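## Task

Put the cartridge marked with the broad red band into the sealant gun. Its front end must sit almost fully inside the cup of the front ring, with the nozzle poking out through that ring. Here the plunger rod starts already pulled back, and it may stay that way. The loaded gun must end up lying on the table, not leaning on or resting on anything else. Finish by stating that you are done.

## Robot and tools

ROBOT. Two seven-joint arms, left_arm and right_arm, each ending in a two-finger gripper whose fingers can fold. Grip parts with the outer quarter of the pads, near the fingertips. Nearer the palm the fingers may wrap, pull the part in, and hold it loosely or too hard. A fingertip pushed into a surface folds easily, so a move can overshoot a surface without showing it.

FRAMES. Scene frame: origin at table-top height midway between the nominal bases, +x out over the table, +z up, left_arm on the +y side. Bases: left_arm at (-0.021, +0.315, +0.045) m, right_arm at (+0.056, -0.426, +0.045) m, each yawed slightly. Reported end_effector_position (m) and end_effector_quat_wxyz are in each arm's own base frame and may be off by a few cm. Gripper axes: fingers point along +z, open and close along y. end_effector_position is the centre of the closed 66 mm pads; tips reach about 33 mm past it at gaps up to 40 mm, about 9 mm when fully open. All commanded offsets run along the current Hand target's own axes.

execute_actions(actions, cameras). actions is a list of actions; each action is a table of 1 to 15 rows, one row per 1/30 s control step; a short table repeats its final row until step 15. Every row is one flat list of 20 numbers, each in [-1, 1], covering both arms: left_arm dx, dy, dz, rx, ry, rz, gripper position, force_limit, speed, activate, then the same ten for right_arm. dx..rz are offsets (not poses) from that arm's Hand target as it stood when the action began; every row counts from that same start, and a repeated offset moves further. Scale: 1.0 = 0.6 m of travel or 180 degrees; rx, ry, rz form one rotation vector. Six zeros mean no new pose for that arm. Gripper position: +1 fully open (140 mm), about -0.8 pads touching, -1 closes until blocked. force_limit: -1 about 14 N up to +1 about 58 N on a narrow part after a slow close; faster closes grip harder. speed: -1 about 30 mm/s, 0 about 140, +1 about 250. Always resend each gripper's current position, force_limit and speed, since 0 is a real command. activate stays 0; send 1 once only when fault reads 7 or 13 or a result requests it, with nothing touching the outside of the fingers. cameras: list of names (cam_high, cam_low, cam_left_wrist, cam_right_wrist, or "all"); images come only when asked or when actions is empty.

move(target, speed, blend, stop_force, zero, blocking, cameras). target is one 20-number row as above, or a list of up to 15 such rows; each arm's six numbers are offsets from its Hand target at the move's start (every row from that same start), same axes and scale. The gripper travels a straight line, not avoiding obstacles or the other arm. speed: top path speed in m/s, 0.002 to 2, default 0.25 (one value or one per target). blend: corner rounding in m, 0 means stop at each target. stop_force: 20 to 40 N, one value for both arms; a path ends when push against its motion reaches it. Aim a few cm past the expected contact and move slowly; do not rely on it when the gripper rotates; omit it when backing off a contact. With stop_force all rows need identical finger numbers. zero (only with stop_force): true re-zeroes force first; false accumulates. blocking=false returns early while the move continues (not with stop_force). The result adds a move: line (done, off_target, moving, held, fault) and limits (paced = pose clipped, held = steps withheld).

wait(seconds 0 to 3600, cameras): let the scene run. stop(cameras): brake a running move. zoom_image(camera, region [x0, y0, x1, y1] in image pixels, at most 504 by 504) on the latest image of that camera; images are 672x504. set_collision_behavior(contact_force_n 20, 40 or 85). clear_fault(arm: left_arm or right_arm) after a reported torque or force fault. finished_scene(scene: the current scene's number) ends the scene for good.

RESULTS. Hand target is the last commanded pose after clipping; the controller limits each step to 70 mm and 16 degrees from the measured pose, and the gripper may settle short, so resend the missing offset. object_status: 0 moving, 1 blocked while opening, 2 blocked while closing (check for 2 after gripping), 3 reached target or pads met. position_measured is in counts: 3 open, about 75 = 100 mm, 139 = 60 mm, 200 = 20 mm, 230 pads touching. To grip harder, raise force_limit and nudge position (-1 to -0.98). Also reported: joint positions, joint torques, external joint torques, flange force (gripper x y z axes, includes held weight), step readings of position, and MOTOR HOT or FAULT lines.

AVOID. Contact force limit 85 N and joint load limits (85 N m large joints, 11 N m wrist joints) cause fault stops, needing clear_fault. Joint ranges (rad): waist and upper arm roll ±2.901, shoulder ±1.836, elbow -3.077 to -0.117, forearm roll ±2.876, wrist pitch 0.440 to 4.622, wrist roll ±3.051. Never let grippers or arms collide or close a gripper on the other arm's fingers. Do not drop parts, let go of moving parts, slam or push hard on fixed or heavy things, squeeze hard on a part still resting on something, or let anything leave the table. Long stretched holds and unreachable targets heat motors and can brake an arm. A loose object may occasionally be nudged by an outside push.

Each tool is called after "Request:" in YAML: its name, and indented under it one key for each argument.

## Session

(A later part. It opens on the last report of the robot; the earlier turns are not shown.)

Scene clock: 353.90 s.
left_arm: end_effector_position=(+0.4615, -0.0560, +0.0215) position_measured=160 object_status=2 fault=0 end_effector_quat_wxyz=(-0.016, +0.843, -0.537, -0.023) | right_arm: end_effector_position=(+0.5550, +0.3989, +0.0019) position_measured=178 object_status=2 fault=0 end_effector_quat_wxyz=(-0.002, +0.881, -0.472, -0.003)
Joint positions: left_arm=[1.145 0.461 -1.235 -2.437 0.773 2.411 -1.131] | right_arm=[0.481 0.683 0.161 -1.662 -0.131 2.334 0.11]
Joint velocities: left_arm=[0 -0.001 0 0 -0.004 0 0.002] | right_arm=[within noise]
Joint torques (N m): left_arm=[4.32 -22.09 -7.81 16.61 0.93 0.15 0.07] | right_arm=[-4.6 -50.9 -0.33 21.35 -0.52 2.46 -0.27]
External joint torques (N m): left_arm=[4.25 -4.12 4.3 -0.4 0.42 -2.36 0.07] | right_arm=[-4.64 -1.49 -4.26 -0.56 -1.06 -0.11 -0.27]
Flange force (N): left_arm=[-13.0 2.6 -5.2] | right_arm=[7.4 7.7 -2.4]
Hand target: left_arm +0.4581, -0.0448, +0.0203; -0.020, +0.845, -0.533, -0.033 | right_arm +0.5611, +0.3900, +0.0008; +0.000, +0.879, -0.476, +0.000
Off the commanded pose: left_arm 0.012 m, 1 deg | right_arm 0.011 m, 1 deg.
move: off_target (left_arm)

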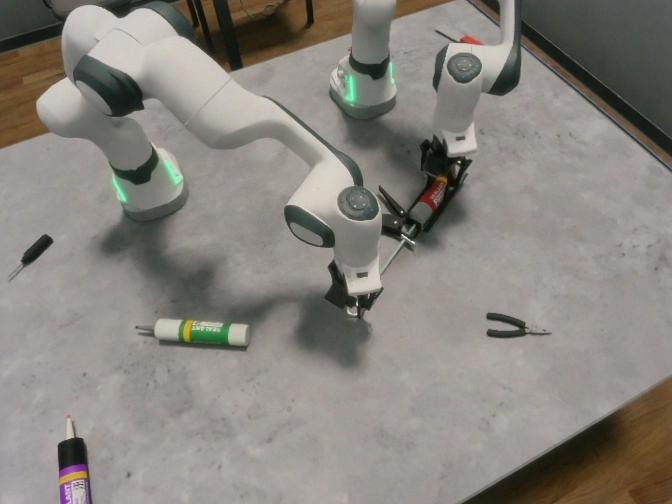

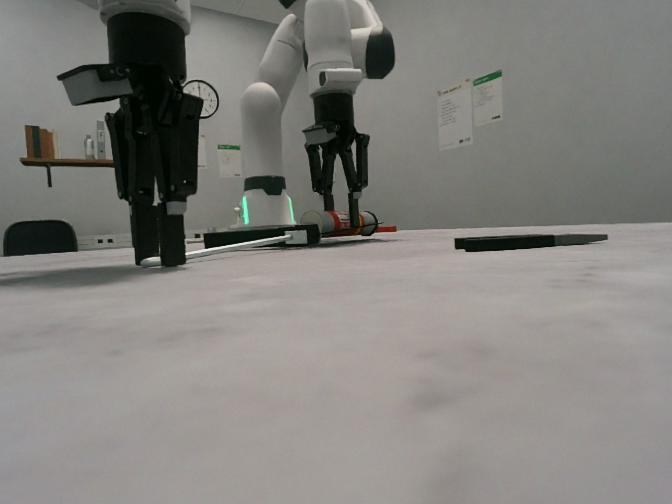

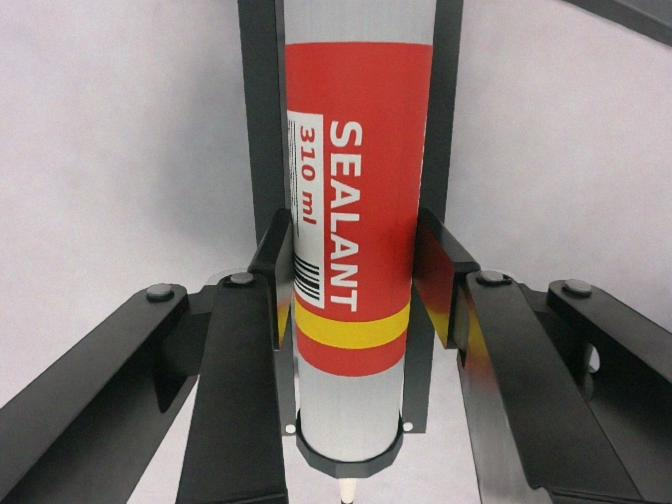

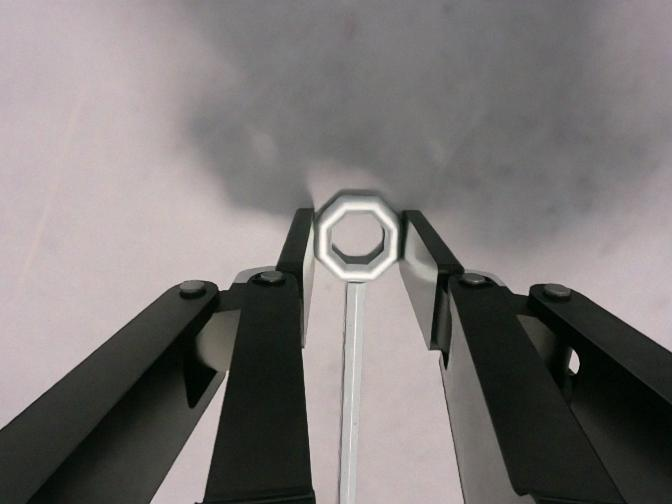

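Request:
zoom_image:
  camera: "cam_low"
  region: [295, 200, 345, 250]

Request:
zoom_image:
  camera: "cam_low"
  region: [340, 200, 400, 250]

Scaled by 10.080 from the camera's image (finer frame: 960x720).

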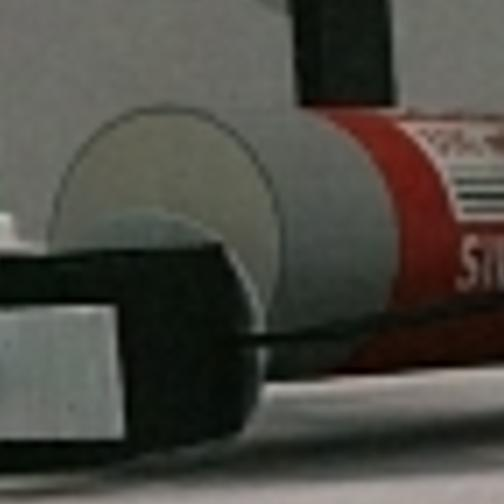

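Scaled by 8.400 from the camera's image (finer frame: 960x720).

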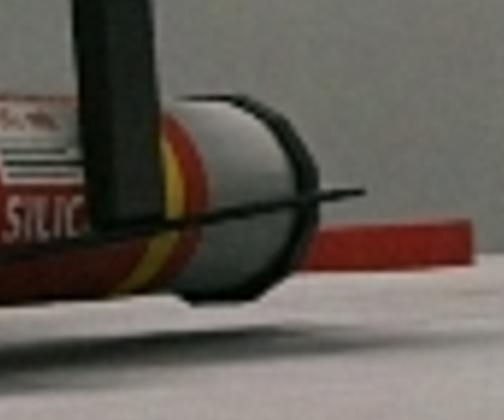

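Request:
move:
  target: [0,0,0,0,0.0278,0,-1,0,-1,0,0,0,0,0,0,0,-1,0,-1,0]
  speed: 0.05
  cameras: ["cam_low","cam_left_wrist","cam_high"]

Request:
zoom_image:
  camera: "cam_low"
  region: [280, 195, 400, 260]

Scene clock: 416.20 s.
left_arm: end_effector_position=(+0.4604, -0.0516, +0.0219) position_measured=160 object_status=2 fault=0 end_effector_quat_wxyz=(+0.005, +0.847, -0.532, +0.009) | right_arm: end_effector_position=(+0.5547, +0.4009, +0.0022) position_measured=178 object_status=2 fault=0 end_effector_quat_wxyz=(-0.003, +0.882, -0.471, -0.003)
Joint positions: left_arm=[1.263 0.474 -1.285 -2.487 0.77 2.491 -1.09] | right_arm=[0.482 0.683 0.163 -1.662 -0.131 2.337 0.11]
Joint torques (N m): left_arm=[3.6 -18.39 -9.17 16.31 1.3 1.25 0.33] | right_arm=[-4.83 -50.7 -1.01 20.79 -0.55 2.22 -0.21]
External joint torques (N m): left_arm=[3.56 -2.18 3.29 -0.22 0.78 -1.45 0.33] | right_arm=[-4.97 -1.52 -5.02 -0.98 -1.09 -0.33 -0.21]
Flange force (N): left_arm=[-10.3 0.8 -2.2] | right_arm=[7.9 9.5 -2.7]
Hand target: left_arm +0.4581, -0.0448, +0.0203; +0.003, +0.846, -0.534, +0.004 | right_arm +0.5611, +0.3900, +0.0008; +0.000, +0.879, -0.476, +0.000
Off the commanded pose: left_arm 0.007 m, 1 deg | right_arm 0.013 m, 1 deg.
move: off_target (left_arm)
Images, in order (width x height): cam_high 672x504, cam_low 672x504, cam_left_wrist 672x504.

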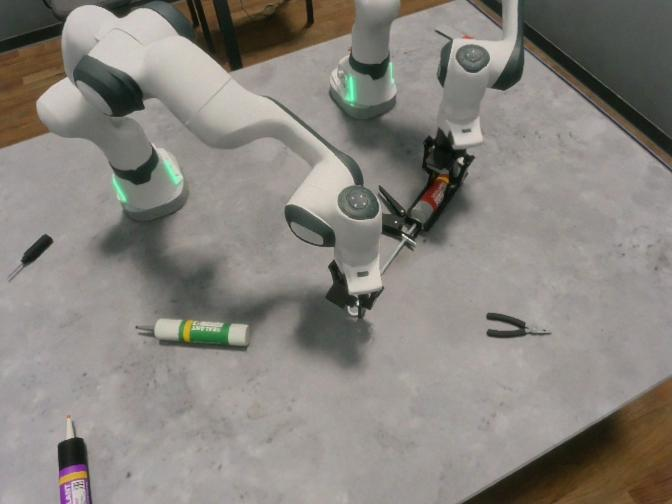

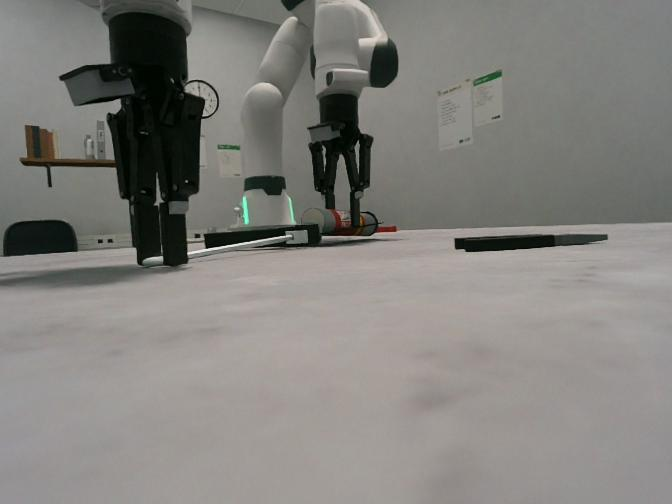

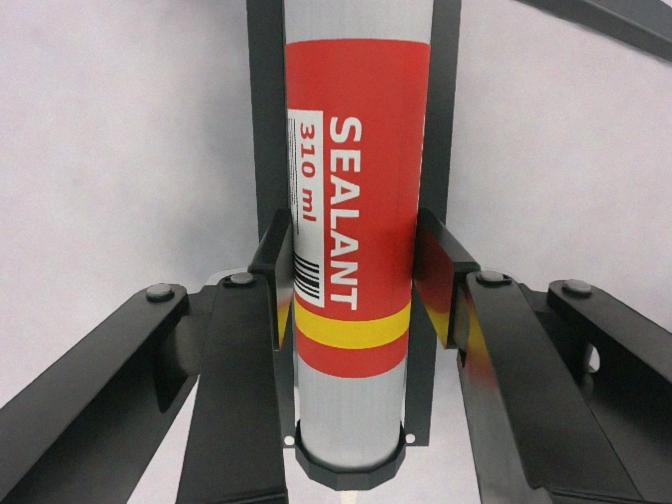

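Scaled by 4.200 from the camera's image (finer frame: 960x720).

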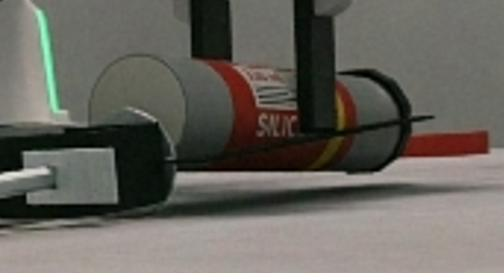

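Request:
move:
  target: [0,0,0,0,0,0,-1,0,-1,0,0,0,-0.012,0,0,0,-1,0,-1,0]
  speed: 0.05
  cameras: ["cam_low"]

Request:
zoom_image:
  camera: "cam_low"
  region: [280, 195, 400, 260]

Scene clock: 420.73 s.
left_arm: end_effector_position=(+0.4598, -0.0518, +0.0216) position_measured=160 object_status=2 fault=0 end_effector_quat_wxyz=(+0.005, +0.846, -0.534, +0.009) | right_arm: end_effector_position=(+0.5552, +0.4011, +0.0075) position_measured=178 object_status=2 fault=0 end_effector_quat_wxyz=(-0.004, +0.882, -0.471, -0.002)
Joint positions: left_arm=[1.263 0.474 -1.285 -2.488 0.77 2.492 -1.087] | right_arm=[0.482 0.674 0.163 -1.662 -0.13 2.33 0.11]
Joint velocities: left_arm=[0 0.001 0.001 -0.002 -0.001 0.001 0.008] | right_arm=[within noise]
Joint torques (N m): left_arm=[2.91 -18.83 -9.6 16.59 0.81 1.36 0.19] | right_arm=[-5.41 -52.55 -0.96 21.32 -0.17 1.86 -0.2]
External joint torques (N m): left_arm=[2.94 -2.58 2.96 0.05 0.29 -1.36 0.19] | right_arm=[-5.45 -3.19 -4.89 -0.74 -0.72 -0.73 -0.2]
Flange force (N): left_arm=[-8.0 0.6 -2.5] | right_arm=[8.6 12.3 -6.4]
Hand target: left_arm +0.4581, -0.0448, +0.0203; +0.003, +0.846, -0.534, +0.004 | right_arm +0.5611, +0.3900, +0.0080; +0.000, +0.879, -0.476, +0.000
Off the commanded pose: left_arm 0.007 m, 1 deg | right_arm 0.013 m, 1 deg.
move: off_target (right_arm)

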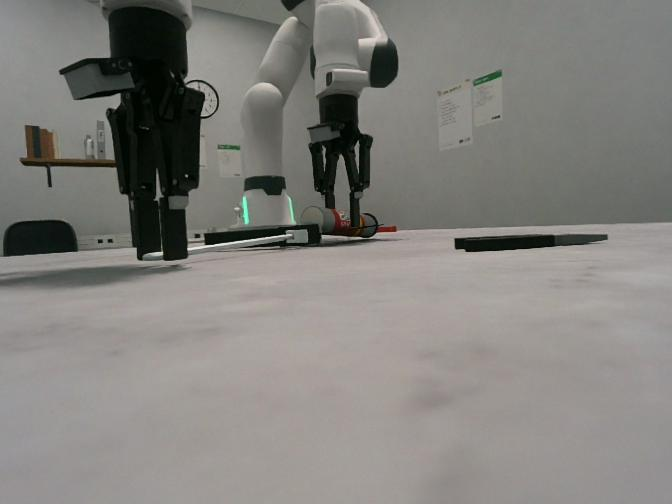

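Scaled by 4.200 from the camera's image (finer frame: 960x720).

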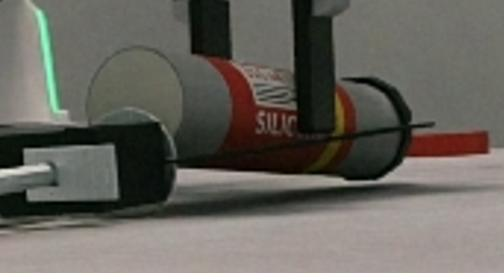

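Request:
move:
  target: [0,0,0.008,0,0,0,-1,0,-1,0,0,0,-0.018,0,0,0,-1,0,-1,0]
  speed: 0.05
  cameras: ["cam_low","cam_left_wrist"]

Request:
zoom_image:
  camera: "cam_low"
  region: [280, 195, 400, 260]

Scene clock: 425.07 s.
left_arm: end_effector_position=(+0.4609, -0.0521, +0.0182) position_measured=160 object_status=2 fault=0 end_effector_quat_wxyz=(+0.005, +0.844, -0.537, +0.010) | right_arm: end_effector_position=(+0.5536, +0.3984, +0.0144) position_measured=178 object_status=2 fault=0 end_effector_quat_wxyz=(+0.000, +0.881, -0.473, -0.004)
Joint positions: left_arm=[1.241 0.475 -1.261 -2.486 0.778 2.502 -1.085] | right_arm=[0.479 0.66 0.164 -1.664 -0.126 2.311 0.11]
Joint velocities: left_arm=[-0.002 0 0.002 -0.001 0 0.003 0] | right_arm=[-0.001 -0.001 0 0.001 0 -0.004 0.001]
Joint torques (N m): left_arm=[1.08 -18.36 -6.92 14.92 0.9 1.42 -0.12] | right_arm=[-5.06 -54.7 0.2 22.64 -0.27 2.13 -0.37]
External joint torques (N m): left_arm=[1.05 -1.64 5.48 -1.36 0.39 -1.27 -0.12] | right_arm=[-5.07 -5.71 -3.62 0.57 -0.82 -0.42 -0.37]
Flange force (N): left_arm=[2.3 -7.5 21.8] | right_arm=[8.2 13.7 -10.1]
Hand target: left_arm +0.4581, -0.0449, +0.0155; +0.003, +0.846, -0.534, +0.004 | right_arm +0.5611, +0.3900, +0.0188; +0.000, +0.879, -0.476, +0.000
Off the commanded pose: left_arm 0.008 m, 1 deg | right_arm 0.012 m, 1 deg.
move: off_target (left_arm, right_arm)

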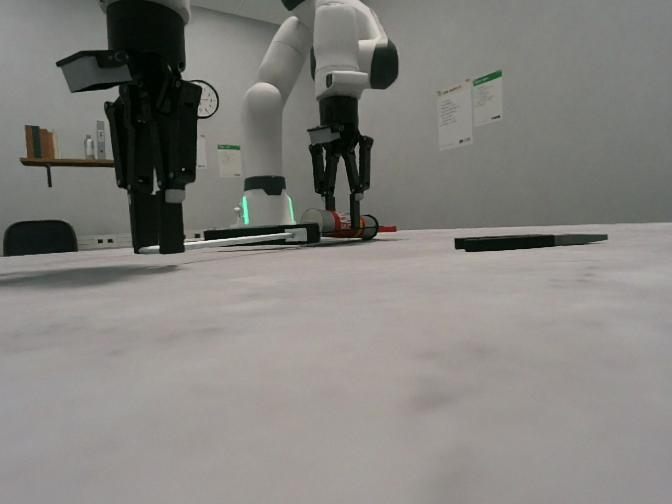

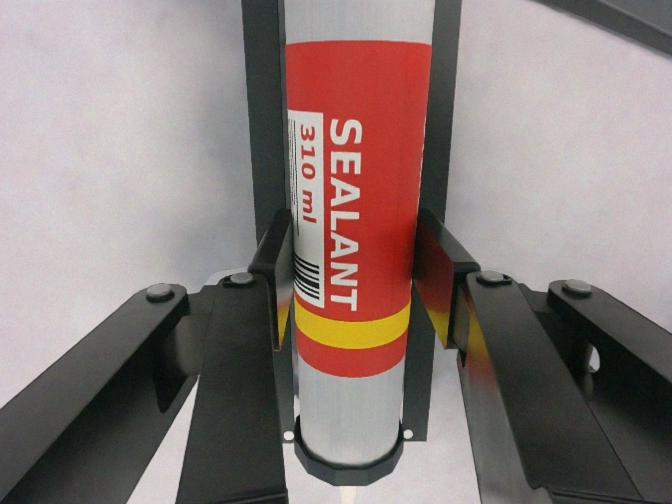

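Scaled by 4.200 from the camera's image (finer frame: 960x720).

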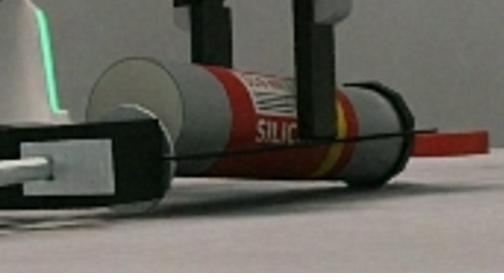

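Request:
move:
  target: [-0.01,0,-0.003,0,0,0,-1,0,-1,0,0,0,-0.01,0,0,0,-1,0,-1,0]
  speed: 0.03
  cameras: ["cam_low","cam_left_wrist","cam_high"]

Request:
zoom_image:
  camera: "cam_low"
  region: [280, 195, 400, 260]

Request:
zoom_image:
  camera: "cam_high"
  region: [390, 130, 490, 250]

Scene clock: 439.50 s.
left_arm: end_effector_position=(+0.4602, -0.0501, +0.0197) position_measured=160 object_status=2 fault=0 end_effector_quat_wxyz=(+0.006, +0.844, -0.537, +0.014) | right_arm: end_effector_position=(+0.5534, +0.4000, +0.0216) position_measured=178 object_status=2 fault=0 end_effector_quat_wxyz=(-0.001, +0.881, -0.473, -0.004)
Joint positions: left_arm=[1.267 0.473 -1.277 -2.495 0.776 2.511 -1.076] | right_arm=[0.479 0.649 0.167 -1.664 -0.124 2.302 0.11]
Joint velocities: left_arm=[0.002 -0.001 -0.001 -0.001 -0.001 0.001 0.004] | right_arm=[within noise]
Joint torques (N m): left_arm=[4.4 -19.77 -7.89 15.44 0.71 0.36 0.08] | right_arm=[-5.52 -53.5 -0.75 22.52 -0.45 1.93 -0.37]
External joint torques (N m): left_arm=[4.51 -3.56 4.57 -0.85 0.19 -2.37 0.08] | right_arm=[-5.36 -4.5 -4.45 0.22 -1 -0.64 -0.37]
Flange force (N): left_arm=[-12.9 3.0 -4.4] | right_arm=[8.7 11.5 -8.2]
Hand target: left_arm +0.4556, -0.0395, +0.0172; +0.003, +0.846, -0.534, +0.004 | right_arm +0.5611, +0.3900, +0.0248; +0.000, +0.879, -0.476, +0.000
Off the commanded pose: left_arm 0.012 m, 1 deg | right_arm 0.013 m, 1 deg.
move: off_target (left_arm, right_arm)
Images, in order (width x height): cam_high 672x504, cam_low 672x504, cam_left_wrist 672x504.

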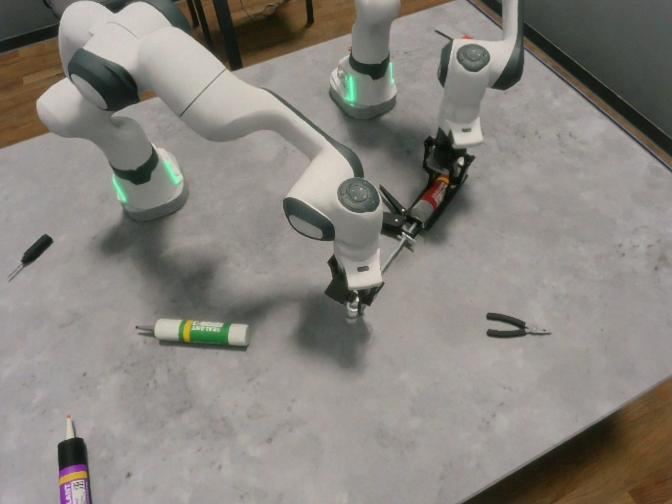

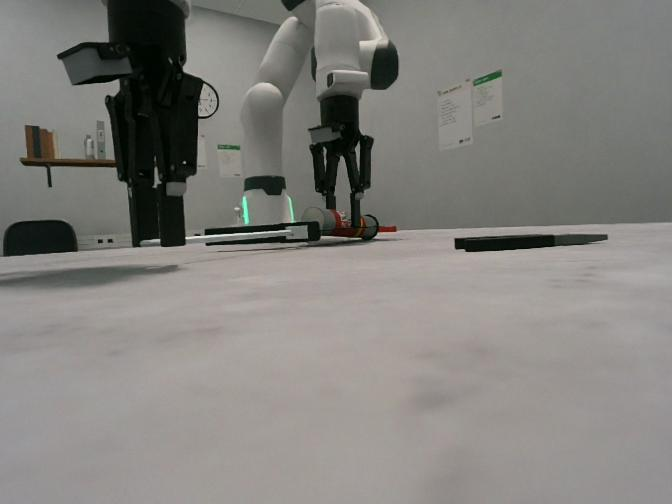

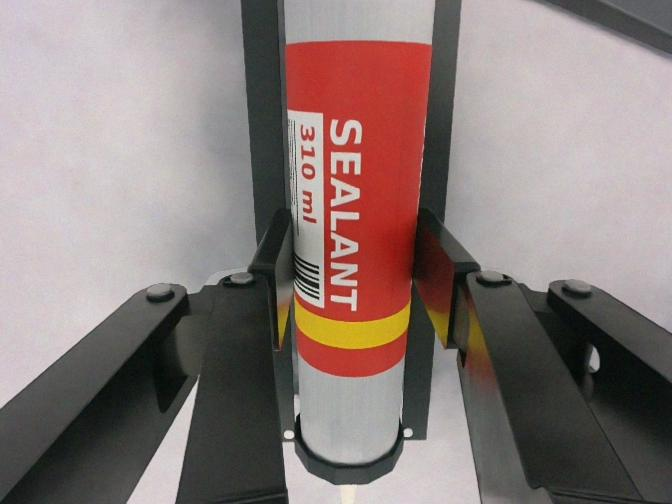

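Scaled by 4.200 from the camera's image (finer frame: 960x720).

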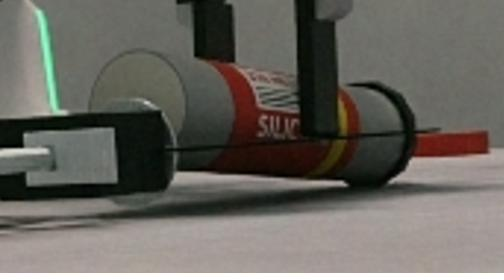

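Scaled by 4.200 from the camera's image (finer frame: 960x720).

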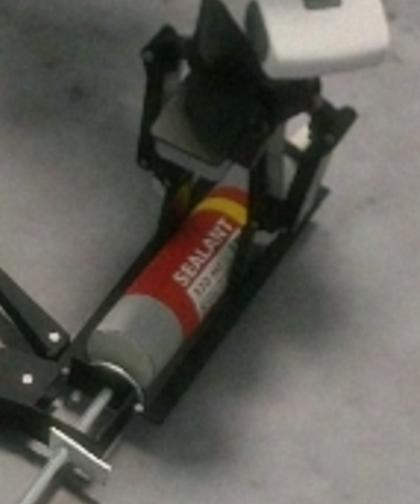

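Request:
move:
  target: [0,0,0,0,0,0,-0.22,0,-1,0,0,0,0.008,0,0,0,-1,0,-1,0]
  speed: 0.03
  cameras: ["cam_low"]

Request:
zoom_image:
  camera: "cam_low"
  region: [280, 195, 400, 260]

Scene clock: 444.67 s.
left_arm: end_effector_position=(+0.4593, -0.0499, +0.0193) position_measured=157 object_status=3 fault=0 end_effector_quat_wxyz=(+0.006, +0.844, -0.537, +0.014) | right_arm: end_effector_position=(+0.5527, +0.3999, +0.0190) position_measured=178 object_status=2 fault=0 end_effector_quat_wxyz=(-0.001, +0.881, -0.473, -0.005)
Joint positions: left_arm=[1.268 0.473 -1.277 -2.497 0.775 2.511 -1.075] | right_arm=[0.479 0.653 0.167 -1.664 -0.124 2.304 0.11]
Joint torques (N m): left_arm=[3.83 -19.97 -8.75 16.1 0.68 0.53 0.08] | right_arm=[-5.9 -51.97 -1.29 22.16 -0.82 2.37 -0.3]
External joint torques (N m): left_arm=[3.75 -3.74 3.57 -0.27 0.17 -2.19 0.08] | right_arm=[-5.88 -2.95 -5.12 -0.06 -1.37 -0.19 -0.3]
Flange force (N): left_arm=[-10.8 2.8 -6.2] | right_arm=[9.2 9.5 -4.6]
Hand target: left_arm +0.4556, -0.0395, +0.0172; +0.003, +0.846, -0.534, +0.004 | right_arm +0.5611, +0.3900, +0.0200; +0.000, +0.879, -0.476, +0.000
Off the commanded pose: left_arm 0.011 m, 1 deg | right_arm 0.013 m, 1 deg.
move: off_target (right_arm)

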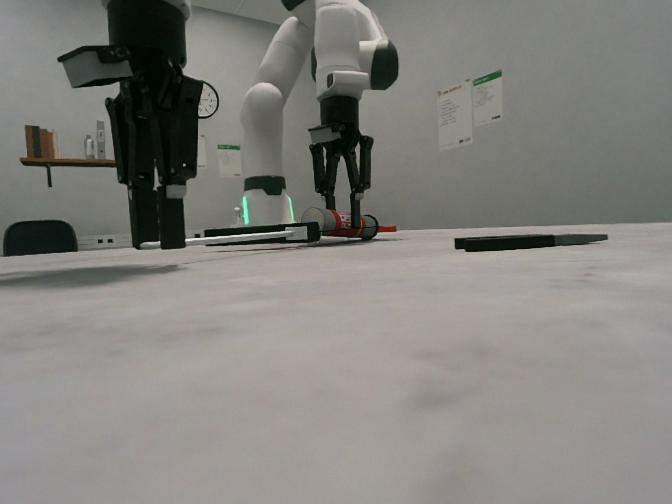

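Scaled by 4.200 from the camera's image (finer frame: 960x720).

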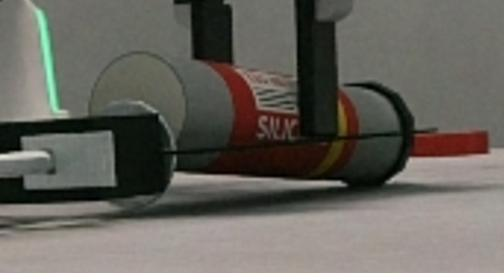

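Request:
move:
  target: [0,0,0,0,0,0,-0.205,0,-1,0,0,0,0,0,0,0,-1,0,-1,0]
  speed: 0.03
  cameras: ["cam_low"]

Request:
zoom_image:
  camera: "cam_low"
  region: [280, 195, 400, 260]

Request:
move:
  target: [0,0,0,0,0,0,-0.19,0,-1,0,0,0,0,0,0,0,-1,0,-1,0]
  speed: 0.03
  cameras: ["cam_low"]

Request:
zoom_image:
  camera: "cam_low"
  region: [280, 195, 400, 260]

Scene clock: 451.47 s.
left_arm: end_effector_position=(+0.4586, -0.0457, +0.0189) position_measured=155 object_status=3 fault=0 end_effector_quat_wxyz=(+0.005, +0.845, -0.535, +0.011) | right_arm: end_effector_position=(+0.5548, +0.3965, +0.0183) position_measured=178 object_status=2 fault=0 end_effector_quat_wxyz=(+0.000, +0.880, -0.475, -0.004)
Joint positions: left_arm=[1.272 0.47 -1.276 -2.497 0.775 2.506 -1.074] | right_arm=[0.477 0.654 0.163 -1.664 -0.125 2.304 0.11]
Joint torques (N m): left_arm=[1.88 -18.05 -9.37 15.3 0.6 1.16 0.04] | right_arm=[-3.56 -52.34 0.88 22.56 -0.39 2.45 -0.22]
External joint torques (N m): left_arm=[1.84 -1.83 2.91 -1.1 0.09 -1.55 0.04] | right_arm=[-3.53 -3.32 -2.87 0.37 -0.94 -0.11 -0.22]
Flange force (N): left_arm=[-4.7 0.3 2.4] | right_arm=[5.6 8.1 -5.4]
Hand target: left_arm +0.4556, -0.0395, +0.0172; +0.003, +0.846, -0.534, +0.004 | right_arm +0.5611, +0.3900, +0.0200; +0.000, +0.879, -0.476, +0.000
Off the commanded pose: left_arm 0.007 m, 1 deg | right_arm 0.009 m, 0 deg.
move: done

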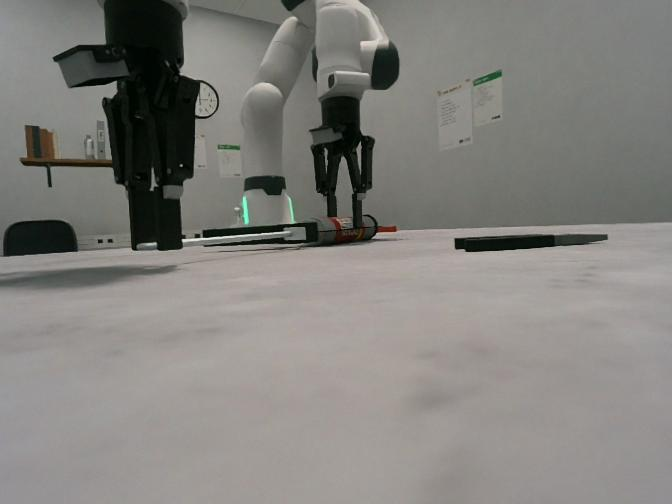

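Scaled by 4.200 from the camera's image (finer frame: 960x720).

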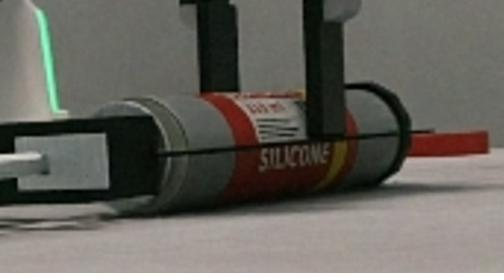

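Scene clock: 451.97 s.
left_arm: end_effector_position=(+0.4582, -0.0454, +0.0188) position_measured=153 object_status=3 fault=0 end_effector_quat_wxyz=(+0.005, +0.845, -0.535, +0.010) | right_arm: end_effector_position=(+0.5548, +0.3964, +0.0183) position_measured=178 object_status=2 fault=0 end_effector_quat_wxyz=(+0.000, +0.880, -0.475, -0.004)
Joint positions: left_arm=[1.272 0.47 -1.276 -2.497 0.775 2.505 -1.074] | right_arm=[0.477 0.654 0.163 -1.664 -0.125 2.304 0.11]
Joint torques (N m): left_arm=[1.97 -17.94 -9.25 16.01 0.75 1.32 0.06] | right_arm=[-3.47 -52.37 0.96 22.51 -0.38 2.4 -0.29]
External joint torques (N m): left_arm=[1.96 -1.74 3.04 -0.36 0.24 -1.39 0.05] | right_arm=[-3.21 -3.6 -2.6 0.41 -0.92 -0.14 -0.29]
Flange force (N): left_arm=[-3.8 -2.0 3.6] | right_arm=[5.3 8.6 -5.9]
Hand target: left_arm +0.4556, -0.0395, +0.0172; +0.003, +0.846, -0.534, +0.004 | right_arm +0.5611, +0.3900, +0.0200; +0.000, +0.879, -0.476, +0.000
Off the commanded pose: left_arm 0.007 m, 1 deg | right_arm 0.009 m, 0 deg.
move: done

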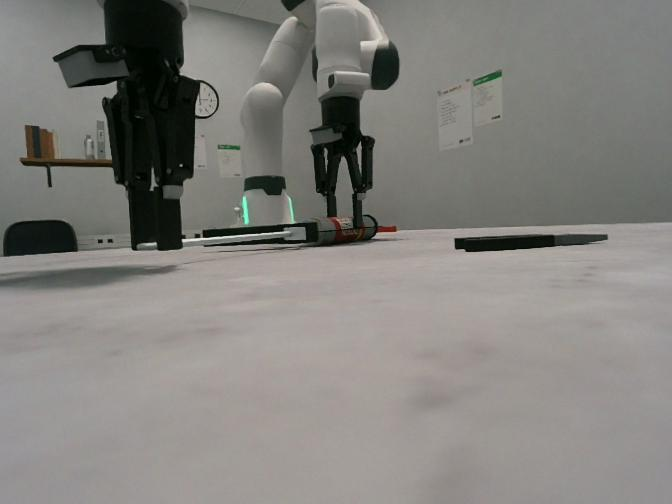

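Scaled by 4.200 from the camera's image (finer frame: 960x720).

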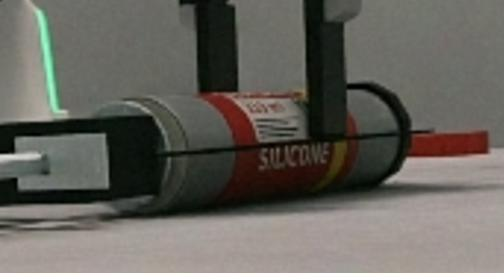

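Request:
move:
  target: [0.006,0,-0.010,0,0,0,0.0,0,-1,0,0,0,0,0,0,0,-1,0,-1,0]
  speed: 0.05
  cameras: ["cam_low","cam_left_wrist","cam_high"]

Request:
zoom_image:
  camera: "cam_low"
  region: [280, 195, 400, 260]

Request:
zoom_image:
  camera: "cam_high"
  region: [390, 160, 480, 250]

Request:
zoom_image:
  camera: "cam_left_wrist"
  region: [250, 360, 450, 504]

Scene clock: 457.47 s.
left_arm: end_effector_position=(+0.4571, -0.0432, +0.0229) position_measured=129 object_status=0 fault=0 end_effector_quat_wxyz=(+0.003, +0.846, -0.532, +0.005) | right_arm: end_effector_position=(+0.5574, +0.3927, +0.0181) position_measured=178 object_status=2 fault=0 end_effector_quat_wxyz=(+0.001, +0.879, -0.477, -0.002)
Joint positions: left_arm=[1.29 0.465 -1.3 -2.494 0.764 2.484 -1.073] | right_arm=[0.475 0.654 0.159 -1.664 -0.126 2.304 0.11]
Joint velocities: left_arm=[0.001 0.001 -0.001 0 0 -0.004 0] | right_arm=[within noise]
Joint torques (N m): left_arm=[0.96 -16.28 -11.26 16.64 0.48 2.26 0.09] | right_arm=[-1.84 -52.37 2.72 22.55 -0.04 2.59 -0.23]
External joint torques (N m): left_arm=[0.94 -0.61 1.01 0.01 -0.04 -0.43 0.09] | right_arm=[-1.71 -3.37 -0.87 0.38 -0.59 0.05 -0.23]
Flange force (N): left_arm=[-2.4 -0.3 -0.6] | right_arm=[3.0 8.2 -5.4]
Hand target: left_arm +0.4571, -0.0427, +0.0233; +0.003, +0.846, -0.534, +0.004 | right_arm +0.5611, +0.3900, +0.0200; +0.000, +0.879, -0.476, +0.000
Off the commanded pose: left_arm 0.001 m, 0 deg | right_arm 0.005 m, 0 deg.
move: done
Images, in order (width x height): cam_high 672x504, cam_low 672x504, cam_left_wrist 672x504.

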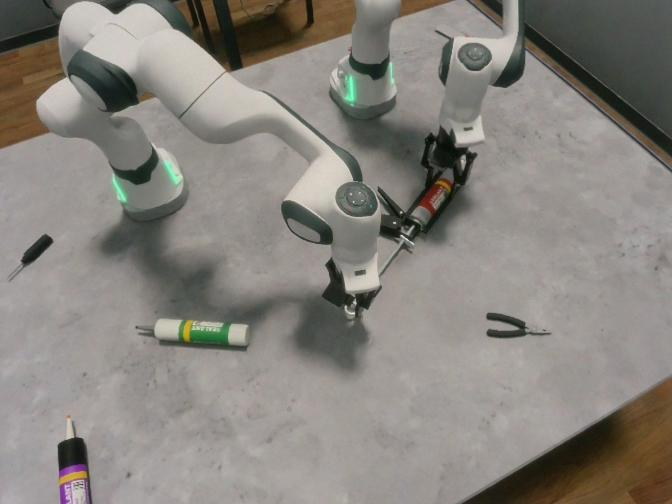

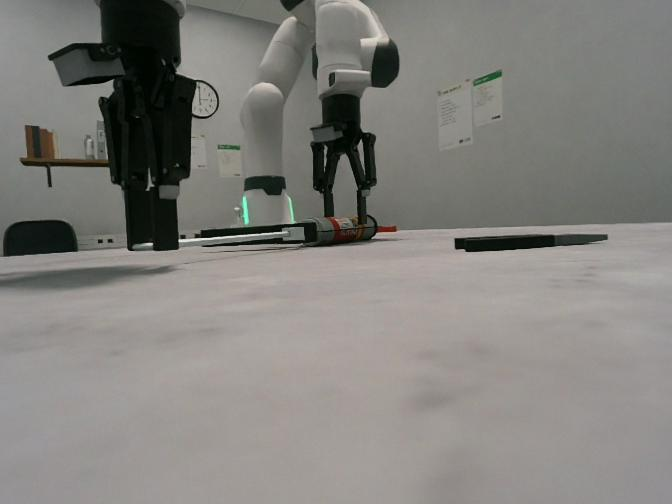

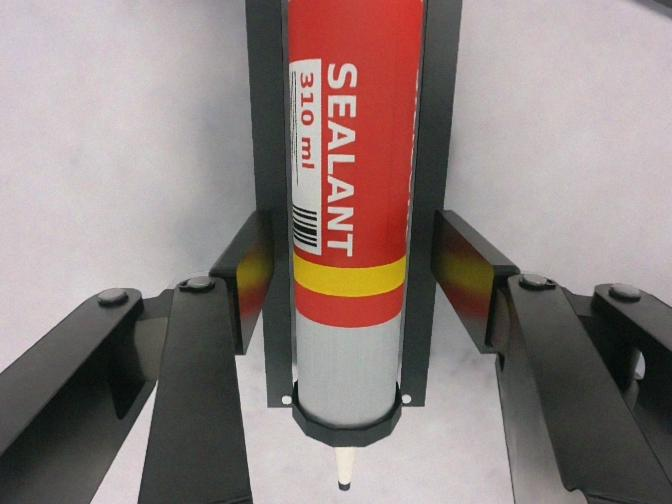

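Scaled by 4.200 from the camera's image (finer frame: 960x720).

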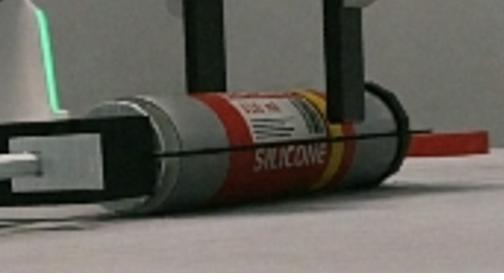

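Scaled by 5.600 from the camera's image (finer frame: 960x720).

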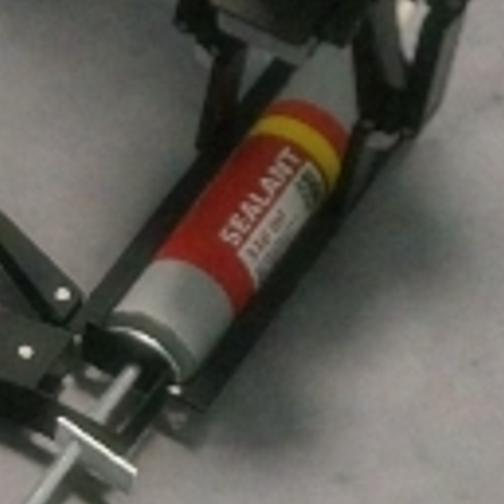

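Scaled by 2.520 from the camera's image (finer frame: 960x720).

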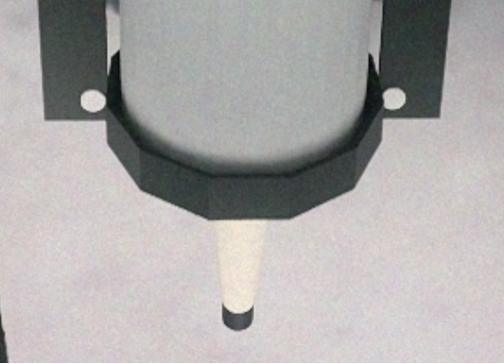

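Request:
move:
  target: [0,0,0,0,0,0,-1,0,-1,0,0,0,0,0,0,0,-1,0,-1,0]
  speed: 0.05

Request:
move:
  target: [-0.05,0,0,0,0,0,-1,0,-1,0,0,0,0,0,0,0,-1,0,-1,0]
  speed: 0.03
  stop_force: 28
  cameras: ["cam_low","cam_left_wrist","cam_high"]

Request:
zoom_image:
  camera: "cam_low"
  region: [280, 195, 400, 260]

Request:
zoom_image:
  camera: "cam_high"
  region: [390, 160, 480, 250]

Scene clock: 464.60 s.
left_arm: end_effector_position=(+0.4575, -0.0429, +0.0233) position_measured=166 object_status=0 fault=0 end_effector_quat_wxyz=(+0.003, +0.846, -0.532, +0.005) | right_arm: end_effector_position=(+0.5574, +0.3926, +0.0180) position_measured=178 object_status=2 fault=0 end_effector_quat_wxyz=(+0.001, +0.879, -0.477, -0.002)
Joint positions: left_arm=[1.291 0.465 -1.301 -2.493 0.764 2.482 -1.073] | right_arm=[0.475 0.654 0.159 -1.664 -0.126 2.304 0.109]
Joint torques (N m): left_arm=[0.36 -15.87 -11.21 16.12 0.46 2.24 0.07] | right_arm=[-1.8 -52.34 2.67 22.48 -0.01 2.6 -0.23]
External joint torques (N m): left_arm=[0.4 -0.23 1.09 -0.41 -0.06 -0.43 0.07] | right_arm=[-1.78 -3.35 -1.01 0.32 -0.56 0.05 -0.23]
Flange force (N): left_arm=[-0.4 -1.3 2.8] | right_arm=[3.1 8.5 -5.4]
Hand target: left_arm +0.4571, -0.0427, +0.0233; +0.003, +0.846, -0.534, +0.004 | right_arm +0.5611, +0.3900, +0.0200; +0.000, +0.879, -0.476, +0.000
Off the commanded pose: left_arm 0.000 m, 0 deg | right_arm 0.005 m, 0 deg.
move: done

Scene clock: 467.53 s.
left_arm: end_effector_position=(+0.4485, -0.0282, +0.0251) position_measured=166 object_status=2 fault=0 end_effector_quat_wxyz=(+0.008, +0.845, -0.535, +0.015) | right_arm: end_effector_position=(+0.5495, +0.4053, +0.0191) position_measured=178 object_status=2 fault=0 end_effector_quat_wxyz=(-0.003, +0.882, -0.470, -0.007)
Joint positions: left_arm=[1.411 0.463 -1.364 -2.54 0.767 2.512 -1.025] | right_arm=[0.48 0.654 0.174 -1.664 -0.123 2.306 0.11]
Joint torques (N m): left_arm=[5.02 -18.56 -7.39 16.79 1.41 0.05 0.31] | right_arm=[-8.13 -52.38 -3.93 22.02 -1.45 2.01 -0.32]
External joint torques (N m): left_arm=[5.04 -5.18 4.71 0.51 0.9 -2.68 0.31] | right_arm=[-8 -3.52 -7.82 -0.11 -2 -0.54 -0.32]
Flange force (N): left_arm=[-13.4 1.3 -4.8] | right_arm=[12.5 10.9 -5.8]
Hand target: left_arm +0.4442, -0.0156, +0.0230; +0.003, +0.846, -0.534, +0.004 | right_arm +0.5611, +0.3900, +0.0200; +0.000, +0.879, -0.476, +0.000
Off the commanded pose: left_arm 0.014 m, 1 deg | right_arm 0.019 m, 1 deg.
move: off_target (left_arm)
Images, in order (width x height): cam_high 672x504, cam_low 672x504, cam_left_wrist 672x504.

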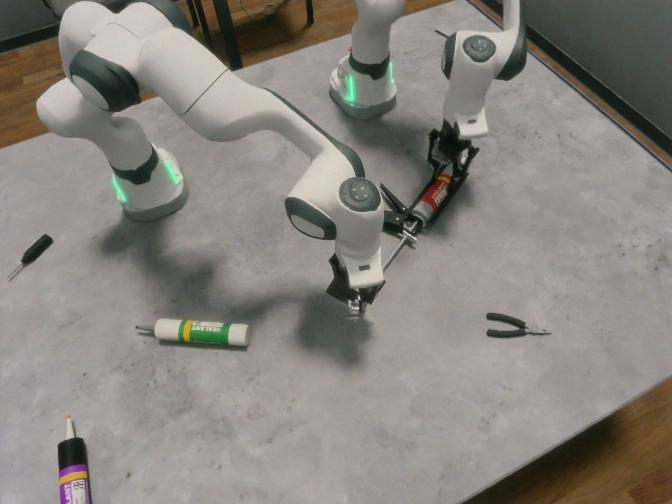

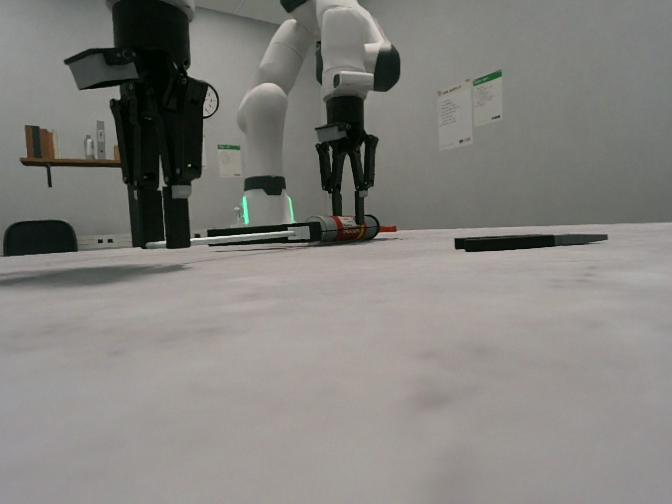

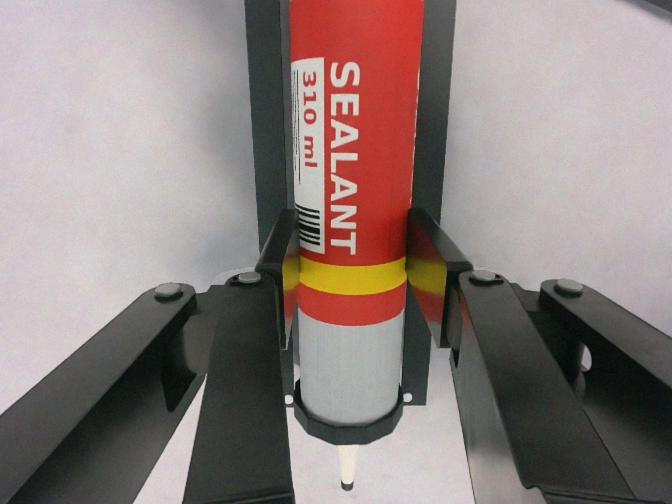

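Scaled by 4.200 from the camera's image (finer frame: 960x720).

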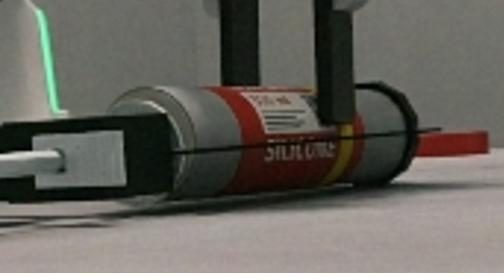

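Scaled by 5.600 from the camera's image (finer frame: 960x720).

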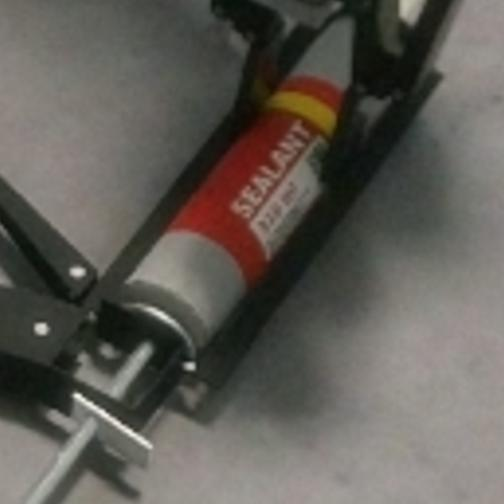

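Request:
move:
  target: [0.025,0,0,0,0,0,-1,0,-1,0,0,0,0,0,0,0,-1,0,-1,0]
  speed: 0.05

Request:
move:
  target:
    - [0,0,0,0,0,0,0.1,0,-1,0,0,0,0,0,0,0,-1,0,-1,0]
    - [0,0,-0.1,0,0,0,0.1,0,-1,0,0,0,0,0,0,0,-1,0,-1,0]
    - [0.2,0,-0.1,0,0,0,0.1,0,-1,0,0,0,0,0,0,0,-1,0,-1,0]
  speed: 0.12
  cameras: ["cam_low","cam_left_wrist","cam_high"]

Request:
zoom_image:
  camera: "cam_low"
  region: [280, 195, 400, 260]

Request:
zoom_image:
  camera: "cam_high"
  region: [390, 160, 480, 250]

Scene clock: 475.10 s.
left_arm: end_effector_position=(+0.4529, -0.0356, +0.0243) position_measured=166 object_status=2 fault=0 end_effector_quat_wxyz=(+0.006, +0.843, -0.538, +0.011) | right_arm: end_effector_position=(+0.5538, +0.3991, +0.0186) position_measured=178 object_status=2 fault=0 end_effector_quat_wxyz=(-0.001, +0.880, -0.474, -0.005)
Joint positions: left_arm=[1.353 0.459 -1.333 -2.519 0.761 2.503 -1.037] | right_arm=[0.478 0.654 0.166 -1.664 -0.123 2.306 0.11]
Joint torques (N m): left_arm=[1.5 -17.32 -9.03 16.71 0.59 0.95 -0.14] | right_arm=[-4.62 -52.38 -0.34 22.66 -0.83 2.43 -0.25]
External joint torques (N m): left_arm=[1.5 -2.92 3.04 0.2 0.08 -1.77 -0.14] | right_arm=[-4.63 -3.61 -4.17 0.57 -1.38 -0.12 -0.25]
Flange force (N): left_arm=[-0.8 -4.1 5.1] | right_arm=[7.3 8.1 -5.6]
Hand target: left_arm +0.4506, -0.0291, +0.0231; +0.003, +0.846, -0.534, +0.004 | right_arm +0.5611, +0.3900, +0.0200; +0.000, +0.879, -0.476, +0.000
Off the commanded pose: left_arm 0.007 m, 1 deg | right_arm 0.012 m, 1 deg.
move: off_target (left_arm)

Scene clock: 479.47 s.
left_arm: end_effector_position=(+0.5022, -0.1377, +0.0842) position_measured=117 object_status=3 fault=0 end_effector_quat_wxyz=(+0.004, +0.843, -0.537, +0.005) | right_arm: end_effector_position=(+0.5580, +0.3928, +0.0182) position_measured=178 object_status=2 fault=0 end_effector_quat_wxyz=(+0.000, +0.879, -0.477, -0.002)
Joint positions: left_arm=[1.039 0.433 -1.315 -2.289 0.576 2.326 -1.103] | right_arm=[0.474 0.654 0.159 -1.664 -0.126 2.306 0.11]
Joint velocities: left_arm=[0 0 0.001 0.002 -0.001 -0.001 -0.006] | right_arm=[within noise]
Joint torques (N m): left_arm=[-0.66 -18.93 -11.09 19.98 0.25 2.2 -0.22] | right_arm=[-1.71 -52.35 2.77 22.52 -0.05 2.53 -0.23]
External joint torques (N m): left_arm=[-0.64 -1.33 1.43 0.15 -0.37 -0.5 -0.22] | right_arm=[-1.86 -3.11 -1.06 0.21 -0.6 -0.05 -0.23]
Flange force (N): left_arm=[6.3 -4.4 4.7] | right_arm=[3.2 8.1 -5.2]
Hand target: left_arm +0.5021, -0.1368, +0.0843; +0.003, +0.846, -0.534, +0.004 | right_arm +0.5611, +0.3900, +0.0200; +0.000, +0.879, -0.476, +0.000
Off the commanded pose: left_arm 0.001 m, 1 deg | right_arm 0.005 m, 0 deg.
move: done
Images, in order (width x height): cam_high 672x504, cam_low 672x504, cam_left_wrist 672x504.

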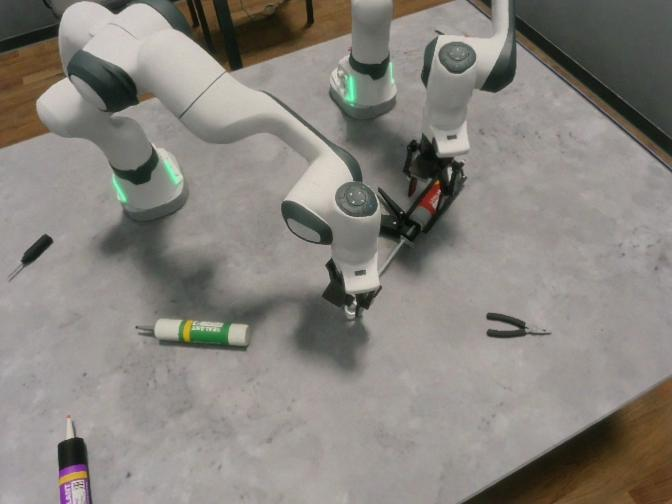

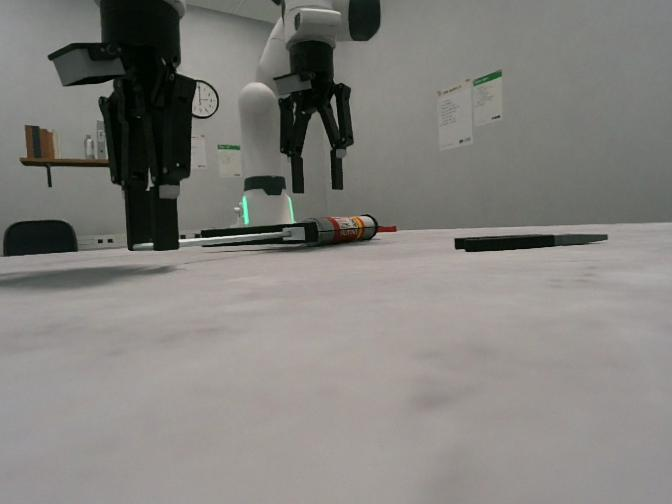

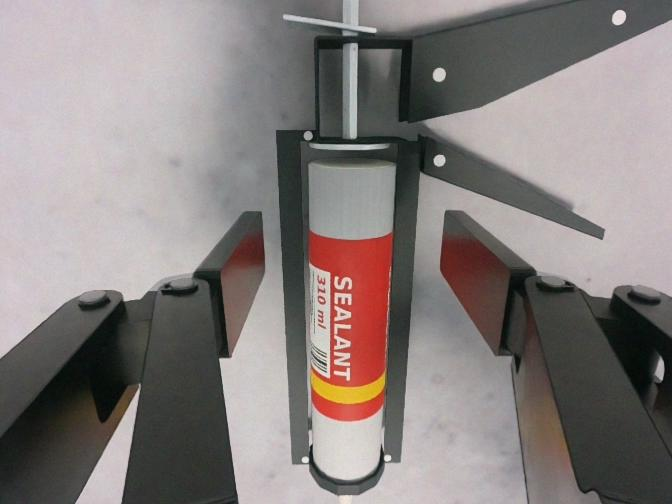

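Scaled by 4.200 from the camera's image (finer frame: 960x720).

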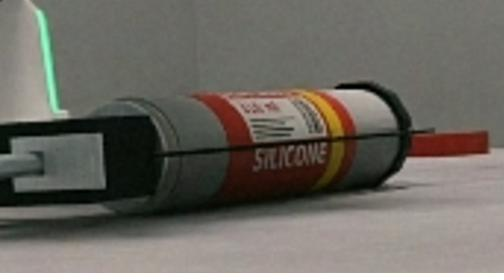

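Scaled by 5.600 from the camera's image (finer frame: 960x720).

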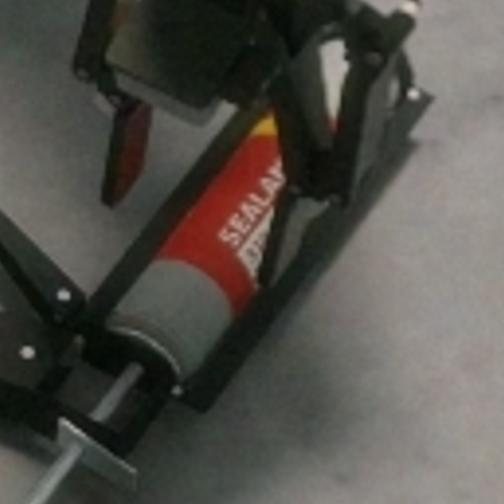

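Request:
zoom_image:
  camera: "cam_left_wrist"
  region: [260, 90, 440, 220]

Request:
zoom_image:
  camera: "cam_left_wrist"
  region: [270, 400, 420, 504]

Scaled by 2.800 from the camera's image (finer frame: 960x720).

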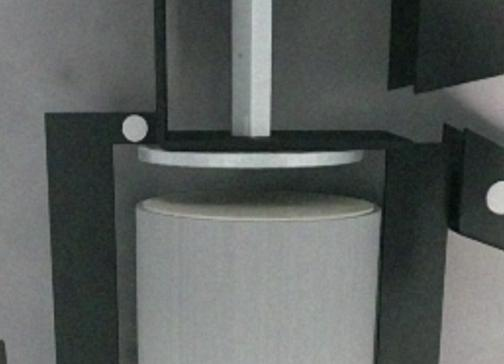

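Scaled by 3.360 from the camera's image (finer frame: 960x720).

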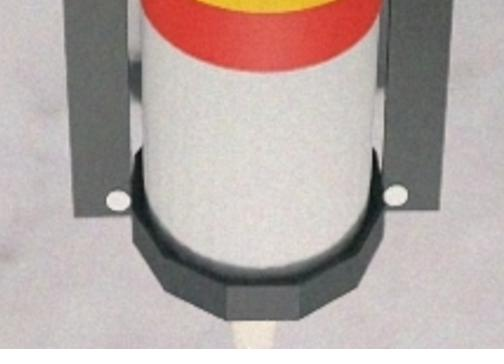

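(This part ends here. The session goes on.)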